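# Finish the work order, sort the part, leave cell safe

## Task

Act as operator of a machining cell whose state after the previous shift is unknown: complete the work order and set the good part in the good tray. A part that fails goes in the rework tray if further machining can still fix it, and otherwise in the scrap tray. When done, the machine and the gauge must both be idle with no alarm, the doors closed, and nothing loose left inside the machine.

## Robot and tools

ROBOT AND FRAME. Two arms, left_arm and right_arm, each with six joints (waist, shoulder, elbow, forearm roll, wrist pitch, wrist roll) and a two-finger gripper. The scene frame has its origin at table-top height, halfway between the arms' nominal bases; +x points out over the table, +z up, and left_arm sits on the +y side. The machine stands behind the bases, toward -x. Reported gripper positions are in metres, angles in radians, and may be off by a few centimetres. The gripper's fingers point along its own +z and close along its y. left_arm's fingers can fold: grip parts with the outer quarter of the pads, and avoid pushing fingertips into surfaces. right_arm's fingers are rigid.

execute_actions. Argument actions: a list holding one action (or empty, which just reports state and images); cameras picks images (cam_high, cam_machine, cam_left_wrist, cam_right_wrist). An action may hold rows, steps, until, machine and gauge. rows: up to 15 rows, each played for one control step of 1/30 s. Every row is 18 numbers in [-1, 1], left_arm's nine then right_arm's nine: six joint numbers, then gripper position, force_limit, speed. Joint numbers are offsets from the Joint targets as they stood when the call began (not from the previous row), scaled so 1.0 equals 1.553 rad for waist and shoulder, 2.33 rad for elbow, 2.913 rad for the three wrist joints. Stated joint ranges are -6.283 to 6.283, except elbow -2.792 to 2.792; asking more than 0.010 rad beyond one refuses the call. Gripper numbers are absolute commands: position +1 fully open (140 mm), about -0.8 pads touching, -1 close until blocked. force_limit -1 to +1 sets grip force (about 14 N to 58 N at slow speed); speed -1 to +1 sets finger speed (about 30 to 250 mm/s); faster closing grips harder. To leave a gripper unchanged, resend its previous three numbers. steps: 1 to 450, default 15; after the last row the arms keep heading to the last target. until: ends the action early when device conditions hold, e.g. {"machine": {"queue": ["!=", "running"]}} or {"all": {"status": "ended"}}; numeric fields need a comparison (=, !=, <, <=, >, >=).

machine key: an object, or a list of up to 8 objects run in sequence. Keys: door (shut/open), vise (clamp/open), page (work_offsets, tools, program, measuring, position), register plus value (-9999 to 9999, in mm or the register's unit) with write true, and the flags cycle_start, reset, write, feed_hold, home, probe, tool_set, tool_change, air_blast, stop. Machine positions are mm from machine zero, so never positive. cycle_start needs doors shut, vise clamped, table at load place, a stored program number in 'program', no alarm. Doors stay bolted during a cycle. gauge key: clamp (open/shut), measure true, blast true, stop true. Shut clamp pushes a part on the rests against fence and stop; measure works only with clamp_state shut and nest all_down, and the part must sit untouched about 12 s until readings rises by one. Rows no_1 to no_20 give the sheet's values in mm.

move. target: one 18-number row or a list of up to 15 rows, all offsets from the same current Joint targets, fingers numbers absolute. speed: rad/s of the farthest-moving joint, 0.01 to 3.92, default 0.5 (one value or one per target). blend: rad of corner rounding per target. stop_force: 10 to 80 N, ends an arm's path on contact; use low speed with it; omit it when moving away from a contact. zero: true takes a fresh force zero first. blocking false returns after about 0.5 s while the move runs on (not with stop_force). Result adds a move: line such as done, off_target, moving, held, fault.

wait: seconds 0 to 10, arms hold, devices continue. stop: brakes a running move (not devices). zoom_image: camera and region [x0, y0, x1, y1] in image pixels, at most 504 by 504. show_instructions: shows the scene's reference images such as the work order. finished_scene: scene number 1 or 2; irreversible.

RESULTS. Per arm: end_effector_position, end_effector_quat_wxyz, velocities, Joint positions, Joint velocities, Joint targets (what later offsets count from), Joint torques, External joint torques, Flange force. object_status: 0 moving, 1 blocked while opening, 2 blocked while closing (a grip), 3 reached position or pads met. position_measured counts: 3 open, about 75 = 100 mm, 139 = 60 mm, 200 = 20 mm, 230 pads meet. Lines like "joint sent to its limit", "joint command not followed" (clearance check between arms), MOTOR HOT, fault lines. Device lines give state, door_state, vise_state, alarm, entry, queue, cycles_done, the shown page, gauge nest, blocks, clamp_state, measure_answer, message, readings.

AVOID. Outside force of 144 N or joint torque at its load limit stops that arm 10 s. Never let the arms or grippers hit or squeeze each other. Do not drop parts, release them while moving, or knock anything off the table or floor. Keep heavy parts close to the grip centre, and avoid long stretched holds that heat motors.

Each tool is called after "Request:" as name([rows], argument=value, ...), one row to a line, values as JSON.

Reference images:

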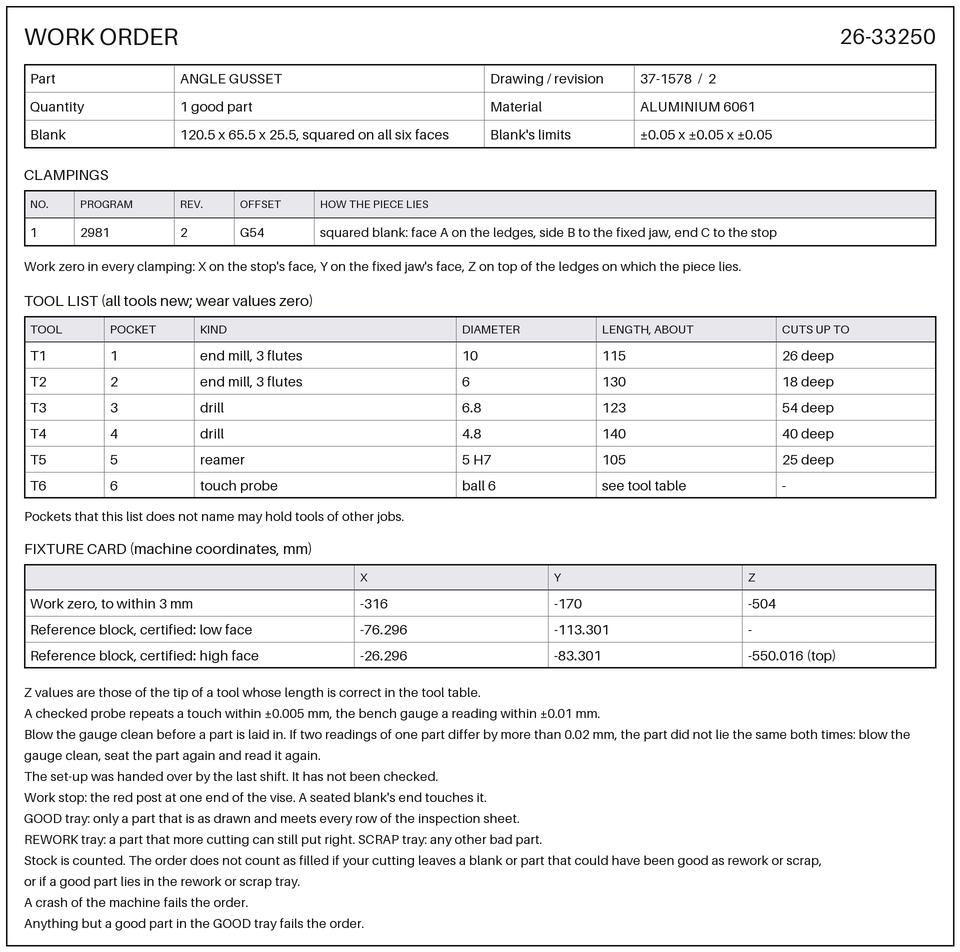

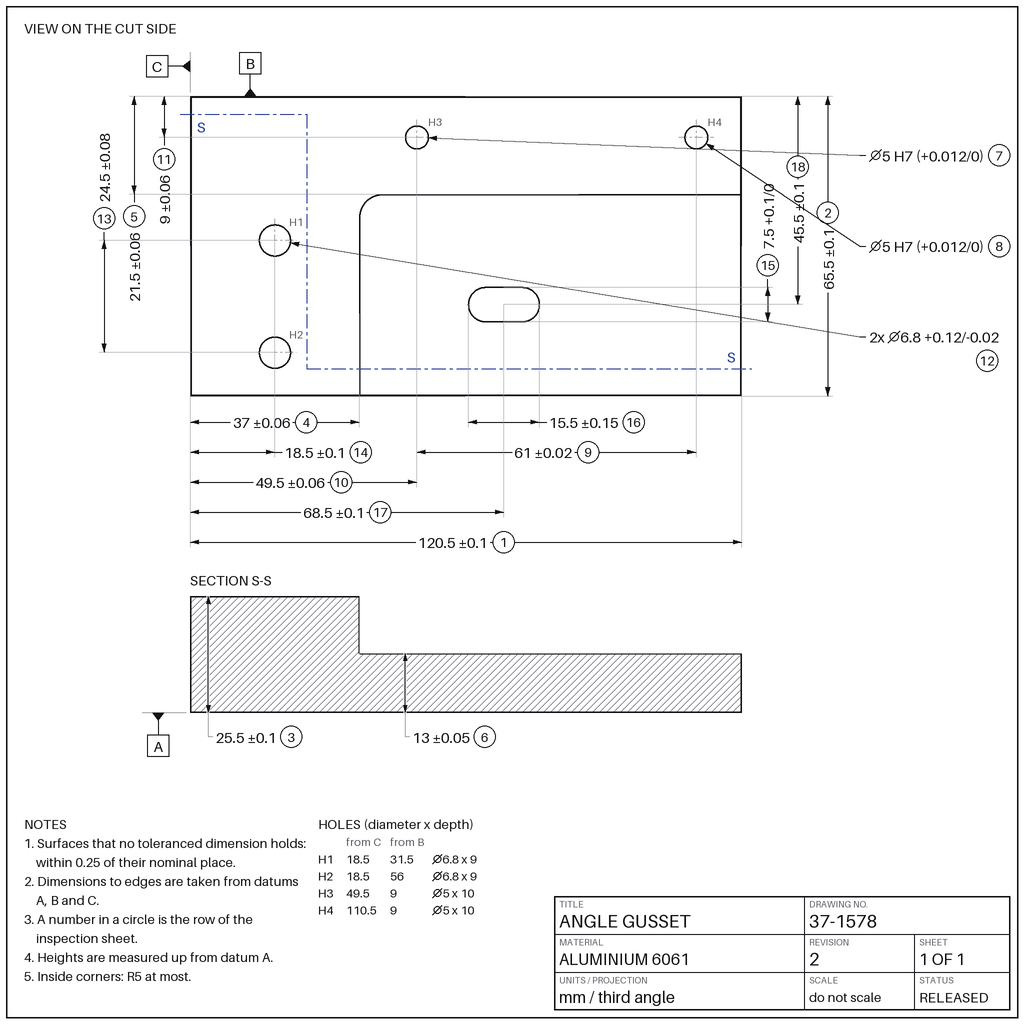

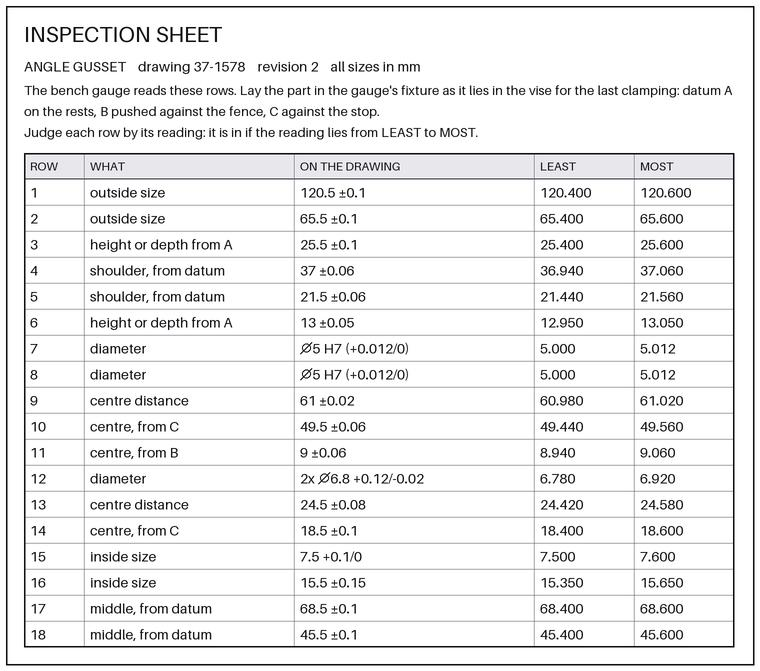

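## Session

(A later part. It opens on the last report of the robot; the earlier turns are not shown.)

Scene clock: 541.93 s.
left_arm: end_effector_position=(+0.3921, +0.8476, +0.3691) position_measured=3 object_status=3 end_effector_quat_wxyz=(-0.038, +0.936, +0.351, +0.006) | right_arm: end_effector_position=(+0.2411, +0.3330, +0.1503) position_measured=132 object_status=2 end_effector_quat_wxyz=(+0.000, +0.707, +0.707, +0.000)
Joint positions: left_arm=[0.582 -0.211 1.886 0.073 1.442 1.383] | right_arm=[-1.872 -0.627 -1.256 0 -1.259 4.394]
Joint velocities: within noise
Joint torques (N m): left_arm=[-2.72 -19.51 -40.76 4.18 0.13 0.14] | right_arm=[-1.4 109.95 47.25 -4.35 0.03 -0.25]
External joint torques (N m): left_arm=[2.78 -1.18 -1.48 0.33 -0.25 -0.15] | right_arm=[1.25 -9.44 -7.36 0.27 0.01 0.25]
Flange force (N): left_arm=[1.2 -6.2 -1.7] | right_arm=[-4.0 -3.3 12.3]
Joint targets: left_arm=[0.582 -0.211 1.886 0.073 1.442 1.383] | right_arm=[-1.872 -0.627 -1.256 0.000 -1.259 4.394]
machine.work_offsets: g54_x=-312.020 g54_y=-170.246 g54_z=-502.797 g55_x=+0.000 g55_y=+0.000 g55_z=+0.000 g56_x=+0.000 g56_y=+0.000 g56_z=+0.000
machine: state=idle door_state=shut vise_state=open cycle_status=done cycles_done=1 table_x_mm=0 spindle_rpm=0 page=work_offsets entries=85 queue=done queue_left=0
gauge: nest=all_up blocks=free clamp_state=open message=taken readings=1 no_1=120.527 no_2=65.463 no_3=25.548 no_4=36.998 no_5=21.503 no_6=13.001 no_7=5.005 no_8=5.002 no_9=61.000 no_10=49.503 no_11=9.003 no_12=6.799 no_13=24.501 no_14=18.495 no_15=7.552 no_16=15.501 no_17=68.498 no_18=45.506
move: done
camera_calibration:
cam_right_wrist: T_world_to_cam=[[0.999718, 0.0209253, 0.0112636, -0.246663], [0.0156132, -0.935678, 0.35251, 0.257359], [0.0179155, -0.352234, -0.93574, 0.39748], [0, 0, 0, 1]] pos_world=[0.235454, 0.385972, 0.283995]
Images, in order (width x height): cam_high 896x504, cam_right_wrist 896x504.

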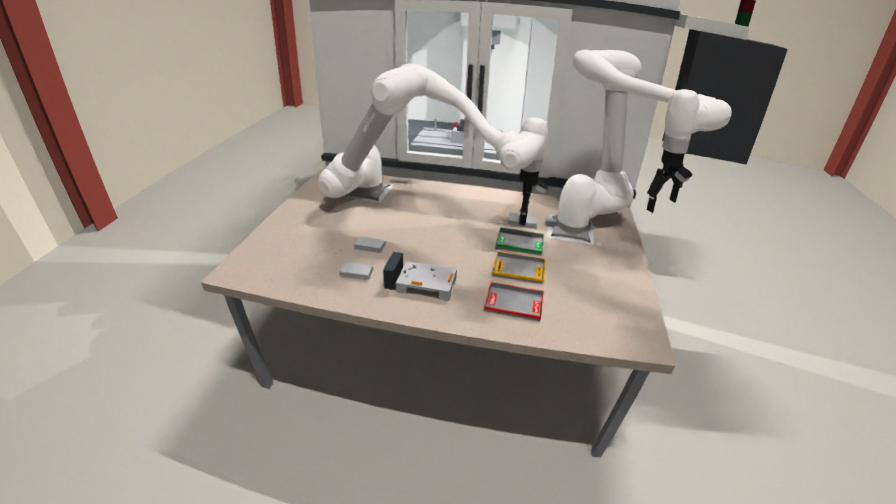

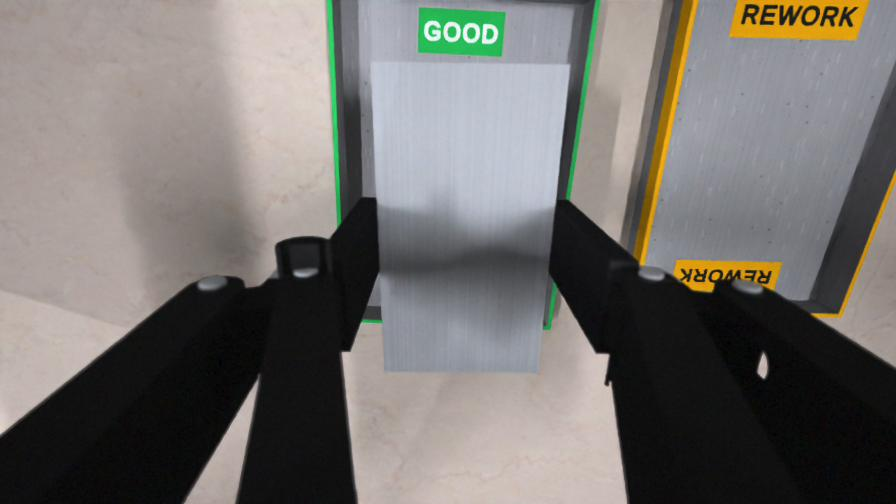

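Request:
move(target=[0,0,0,0,0,0,1,1,1,0,-0.0504,-0.0416,0,0.0601,0,-1,-0.02,-1], speed=0.035, stop_force=13, cameras=["cam_high","cam_right_wrist"])

Request:
zoom_image(camera="cam_high", region=[440, 180, 600, 330])

Scene clock: 547.50 s.
left_arm: end_effector_position=(+0.3921, +0.8476, +0.3691) position_measured=3 object_status=3 end_effector_quat_wxyz=(-0.038, +0.936, +0.351, +0.006) | right_arm: end_effector_position=(+0.2415, +0.3341, +0.0472) position_measured=132 object_status=2 end_effector_quat_wxyz=(+0.000, +0.707, +0.707, +0.000)
Joint positions: left_arm=[0.582 -0.211 1.886 0.073 1.442 1.383] | right_arm=[-1.872 -0.694 -1.338 0 -1.109 4.394]
Joint velocities: within noise
Joint torques (N m): left_arm=[-2.64 -19.86 -40.7 4.2 0.09 0.27] | right_arm=[-1.42 84.47 30.2 -4.18 1.84 -0.28]
External joint torques (N m): left_arm=[2.78 -1.46 -1.65 0.32 -0.2 -0.27] | right_arm=[1.24 18.6 6.9 0.38 -1.82 0.28]
Flange force (N): left_arm=[0.9 -6.0 -2.2] | right_arm=[-6.1 -4.1 -21.0]
Joint targets: left_arm=[0.582 -0.211 1.886 0.073 1.442 1.383] | right_arm=[-1.872 -0.694 -1.338 0.000 -1.109 4.394]
machine.work_offsets: g54_x=-312.020 g54_y=-170.246 g54_z=-502.797 g55_x=+0.000 g55_y=+0.000 g55_z=+0.000 g56_x=+0.000 g56_y=+0.000 g56_z=+0.000
machine: state=idle door_state=shut vise_state=open cycle_status=done cycles_done=1 table_x_mm=0 spindle_rpm=0 page=work_offsets entries=85 queue=done queue_left=0
gauge: nest=all_up blocks=free clamp_state=open message=taken readings=1 no_1=120.527 no_2=65.463 no_3=25.548 no_4=36.998 no_5=21.503 no_6=13.001 no_7=5.005 no_8=5.002 no_9=61.000 no_10=49.503 no_11=9.003 no_12=6.799 no_13=24.501 no_14=18.495 no_15=7.552 no_16=15.501 no_17=68.498 no_18=45.506
move: contact (right_arm); right_arm: the wrist pitch is farthest, 0.025 rad from its target
camera_calibration:
cam_right_wrist: T_world_to_cam=[[0.999716, 0.0209597, 0.0113596, -0.245955], [0.0156133, -0.93571, 0.352424, 0.294753], [0.018016, -0.352146, -0.935772, 0.301334], [0, 0, 0, 1]] pos_world=[0.235854, 0.387072, 0.180895]
Images, in order (width x height): cam_high 896x504, cam_right_wrist 896x504.

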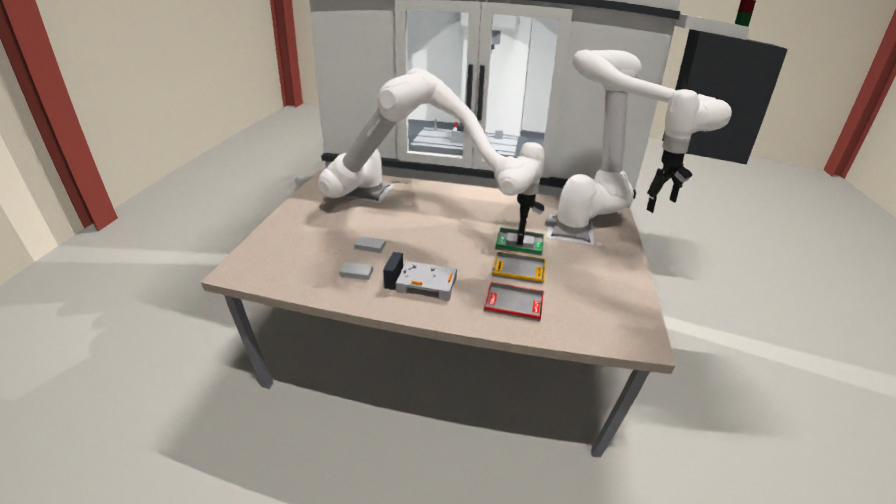

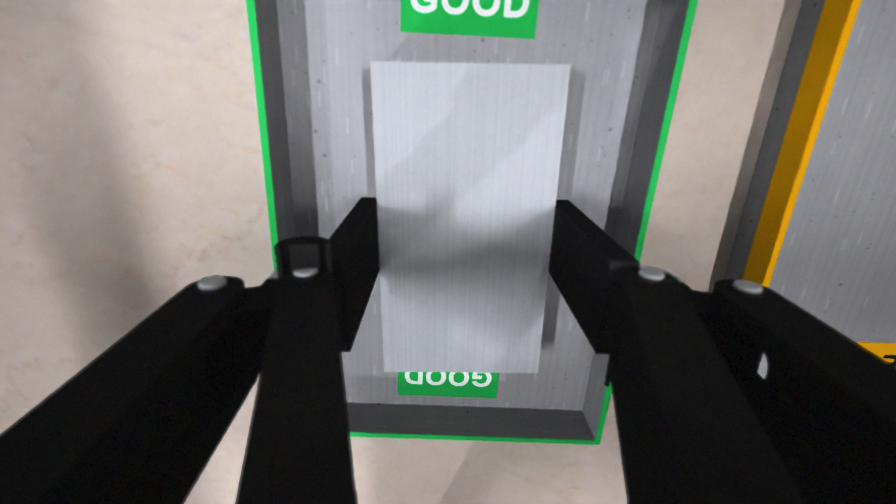

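Scaled by 3.150 from the camera's 896x504 image, which has a finer 1280x720 frame.

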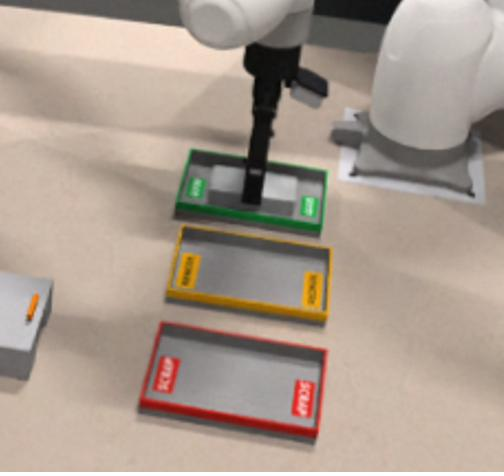

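Request:
execute_actions([
  {"rows":[[0,0,0,0,0,0,1,1,1,0,0,0,0,0,0,0.06,-0.02,-0.9]],"steps":30},
], cameras=[])

Request:
move([
  [0,0,0,0,0,0,1,1,1,0,0.0425,0.0352,0,-0.0508,0,0.06,-0.02,-0.9],
  [0,0,0,0,0,0,1,1,1,0,0.0683,0.0858,0,-0.1050,0,0.06,-0.02,-0.9],
], speed=[0.12,0.3], blend=[0.03,0], cameras=["cam_high","cam_right_wrist","cam_machine"])

Scene clock: 549.27 s.
left_arm: end_effector_position=(+0.3921, +0.8476, +0.3691) position_measured=3 object_status=3 end_effector_quat_wxyz=(-0.038, +0.936, +0.351, +0.006) | right_arm: end_effector_position=(+0.2415, +0.3341, +0.0472) position_measured=122 object_status=3 end_effector_quat_wxyz=(+0.000, +0.707, +0.707, +0.000)
Joint positions: left_arm=[0.582 -0.211 1.886 0.073 1.442 1.383] | right_arm=[-1.872 -0.694 -1.338 0 -1.109 4.394]
Joint velocities: within noise
Joint torques (N m): left_arm=[-2.97 -19.6 -40.66 4.22 0.05 0.19] | right_arm=[-1.41 107.54 40.74 -4.1 0.13 -0.23]
External joint torques (N m): left_arm=[3.03 -1.29 -1.7 0.31 -0.16 -0.19] | right_arm=[1.3 -4.3 -3.43 0.28 -0.1 0.23]
Flange force (N): left_arm=[1.4 -6.7 -2.2] | right_arm=[-1.9 -2.5 5.4]
Joint targets: left_arm=[0.582 -0.211 1.886 0.073 1.442 1.383] | right_arm=[-1.872 -0.694 -1.338 0.000 -1.109 4.394]
machine.work_offsets: g54_x=-312.020 g54_y=-170.246 g54_z=-502.797 g55_x=+0.000 g55_y=+0.000 g55_z=+0.000 g56_x=+0.000 g56_y=+0.000 g56_z=+0.000
machine: state=idle door_state=shut vise_state=open cycle_status=done cycles_done=1 table_x_mm=0 spindle_rpm=0 page=work_offsets entries=85 queue=done queue_left=0
gauge: nest=all_up blocks=free clamp_state=open message=taken readings=1 no_1=120.527 no_2=65.463 no_3=25.548 no_4=36.998 no_5=21.503 no_6=13.001 no_7=5.005 no_8=5.002 no_9=61.000 no_10=49.503 no_11=9.003 no_12=6.799 no_13=24.501 no_14=18.495 no_15=7.552 no_16=15.501 no_17=68.498 no_18=45.506
No camera images: "cameras" was empty.

Scene clock: 551.43 s.
left_arm: end_effector_position=(+0.3921, +0.8476, +0.3691) position_measured=3 object_status=3 end_effector_quat_wxyz=(-0.038, +0.936, +0.351, +0.006) | right_arm: end_effector_position=(+0.2412, +0.3334, +0.2488) position_measured=122 object_status=3 end_effector_quat_wxyz=(+0.000, +0.707, +0.707, +0.000)
Joint positions: left_arm=[0.582 -0.211 1.886 0.073 1.442 1.383] | right_arm=[-1.872 -0.588 -1.139 0 -1.415 4.394]
Joint velocities: within noise
Joint torques (N m): left_arm=[-2.99 -19.78 -40.68 4.12 0.06 0.18] | right_arm=[-1.54 102.83 44.29 -4.51 0.02 -0.23]
External joint torques (N m): left_arm=[3.02 -0.8 -1.59 0.39 -0.17 -0.18] | right_arm=[1.34 -4.1 -3.07 0.29 0.01 0.23]
Flange force (N): left_arm=[2.1 -6.6 -1.9] | right_arm=[-0.9 -2.2 5.3]
Joint targets: left_arm=[0.582 -0.211 1.886 0.073 1.442 1.383] | right_arm=[-1.872 -0.588 -1.139 0.000 -1.415 4.394]
machine.work_offsets: g54_x=-312.020 g54_y=-170.246 g54_z=-502.797 g55_x=+0.000 g55_y=+0.000 g55_z=+0.000 g56_x=+0.000 g56_y=+0.000 g56_z=+0.000
machine: state=idle door_state=shut vise_state=open cycle_status=done cycles_done=1 table_x_mm=0 spindle_rpm=0 page=work_offsets entries=85 queue=done queue_left=0
gauge: nest=all_up blocks=free clamp_state=open message=taken readings=1 no_1=120.527 no_2=65.463 no_3=25.548 no_4=36.998 no_5=21.503 no_6=13.001 no_7=5.005 no_8=5.002 no_9=61.000 no_10=49.503 no_11=9.003 no_12=6.799 no_13=24.501 no_14=18.495 no_15=7.552 no_16=15.501 no_17=68.498 no_18=45.506
move: done
camera_calibration:
cam_right_wrist: T_world_to_cam=[[0.999716, 0.0209589, 0.0113599, -0.24793], [0.0156124, -0.93571, 0.352424, 0.223055], [0.018016, -0.352146, -0.935772, 0.489744], [0, 0, 0, 1]] pos_world=[0.235554, 0.386372, 0.382495]
Images, in order (width x height): cam_high 896x504, cam_machine 896x504, cam_right_wrist 896x504.

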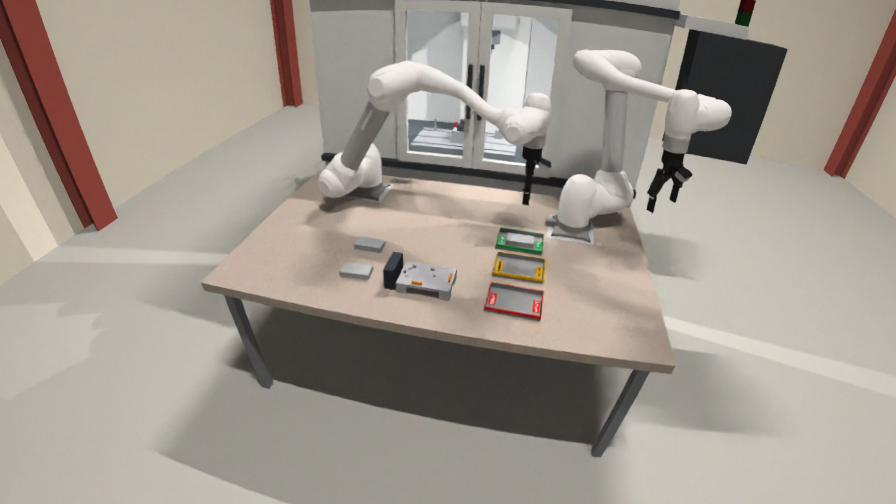

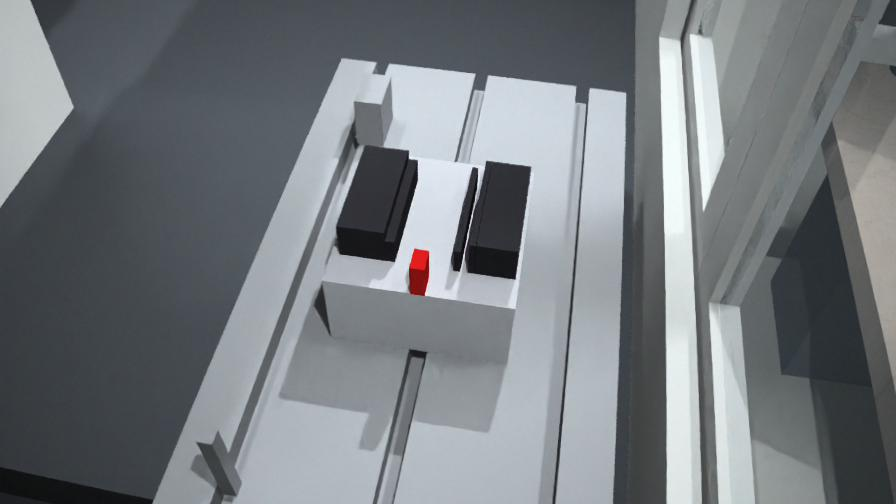

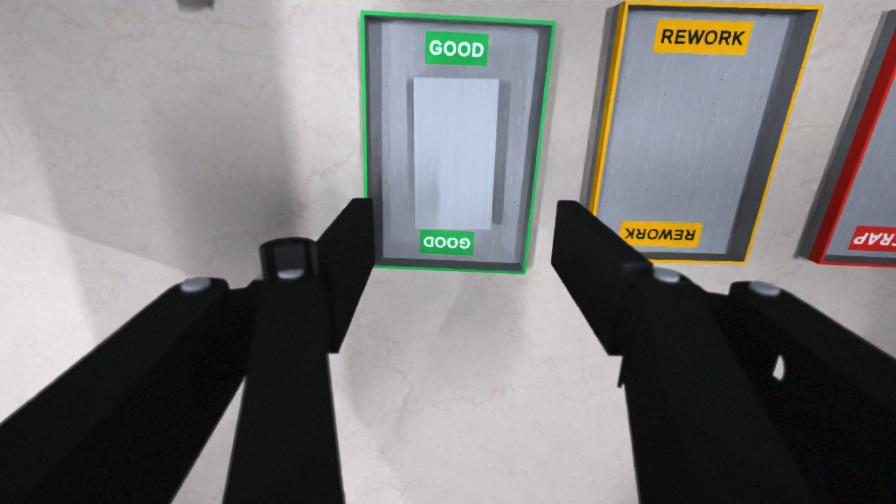

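Request:
finished_scene(scene=2)

The scene is finished: the task was done.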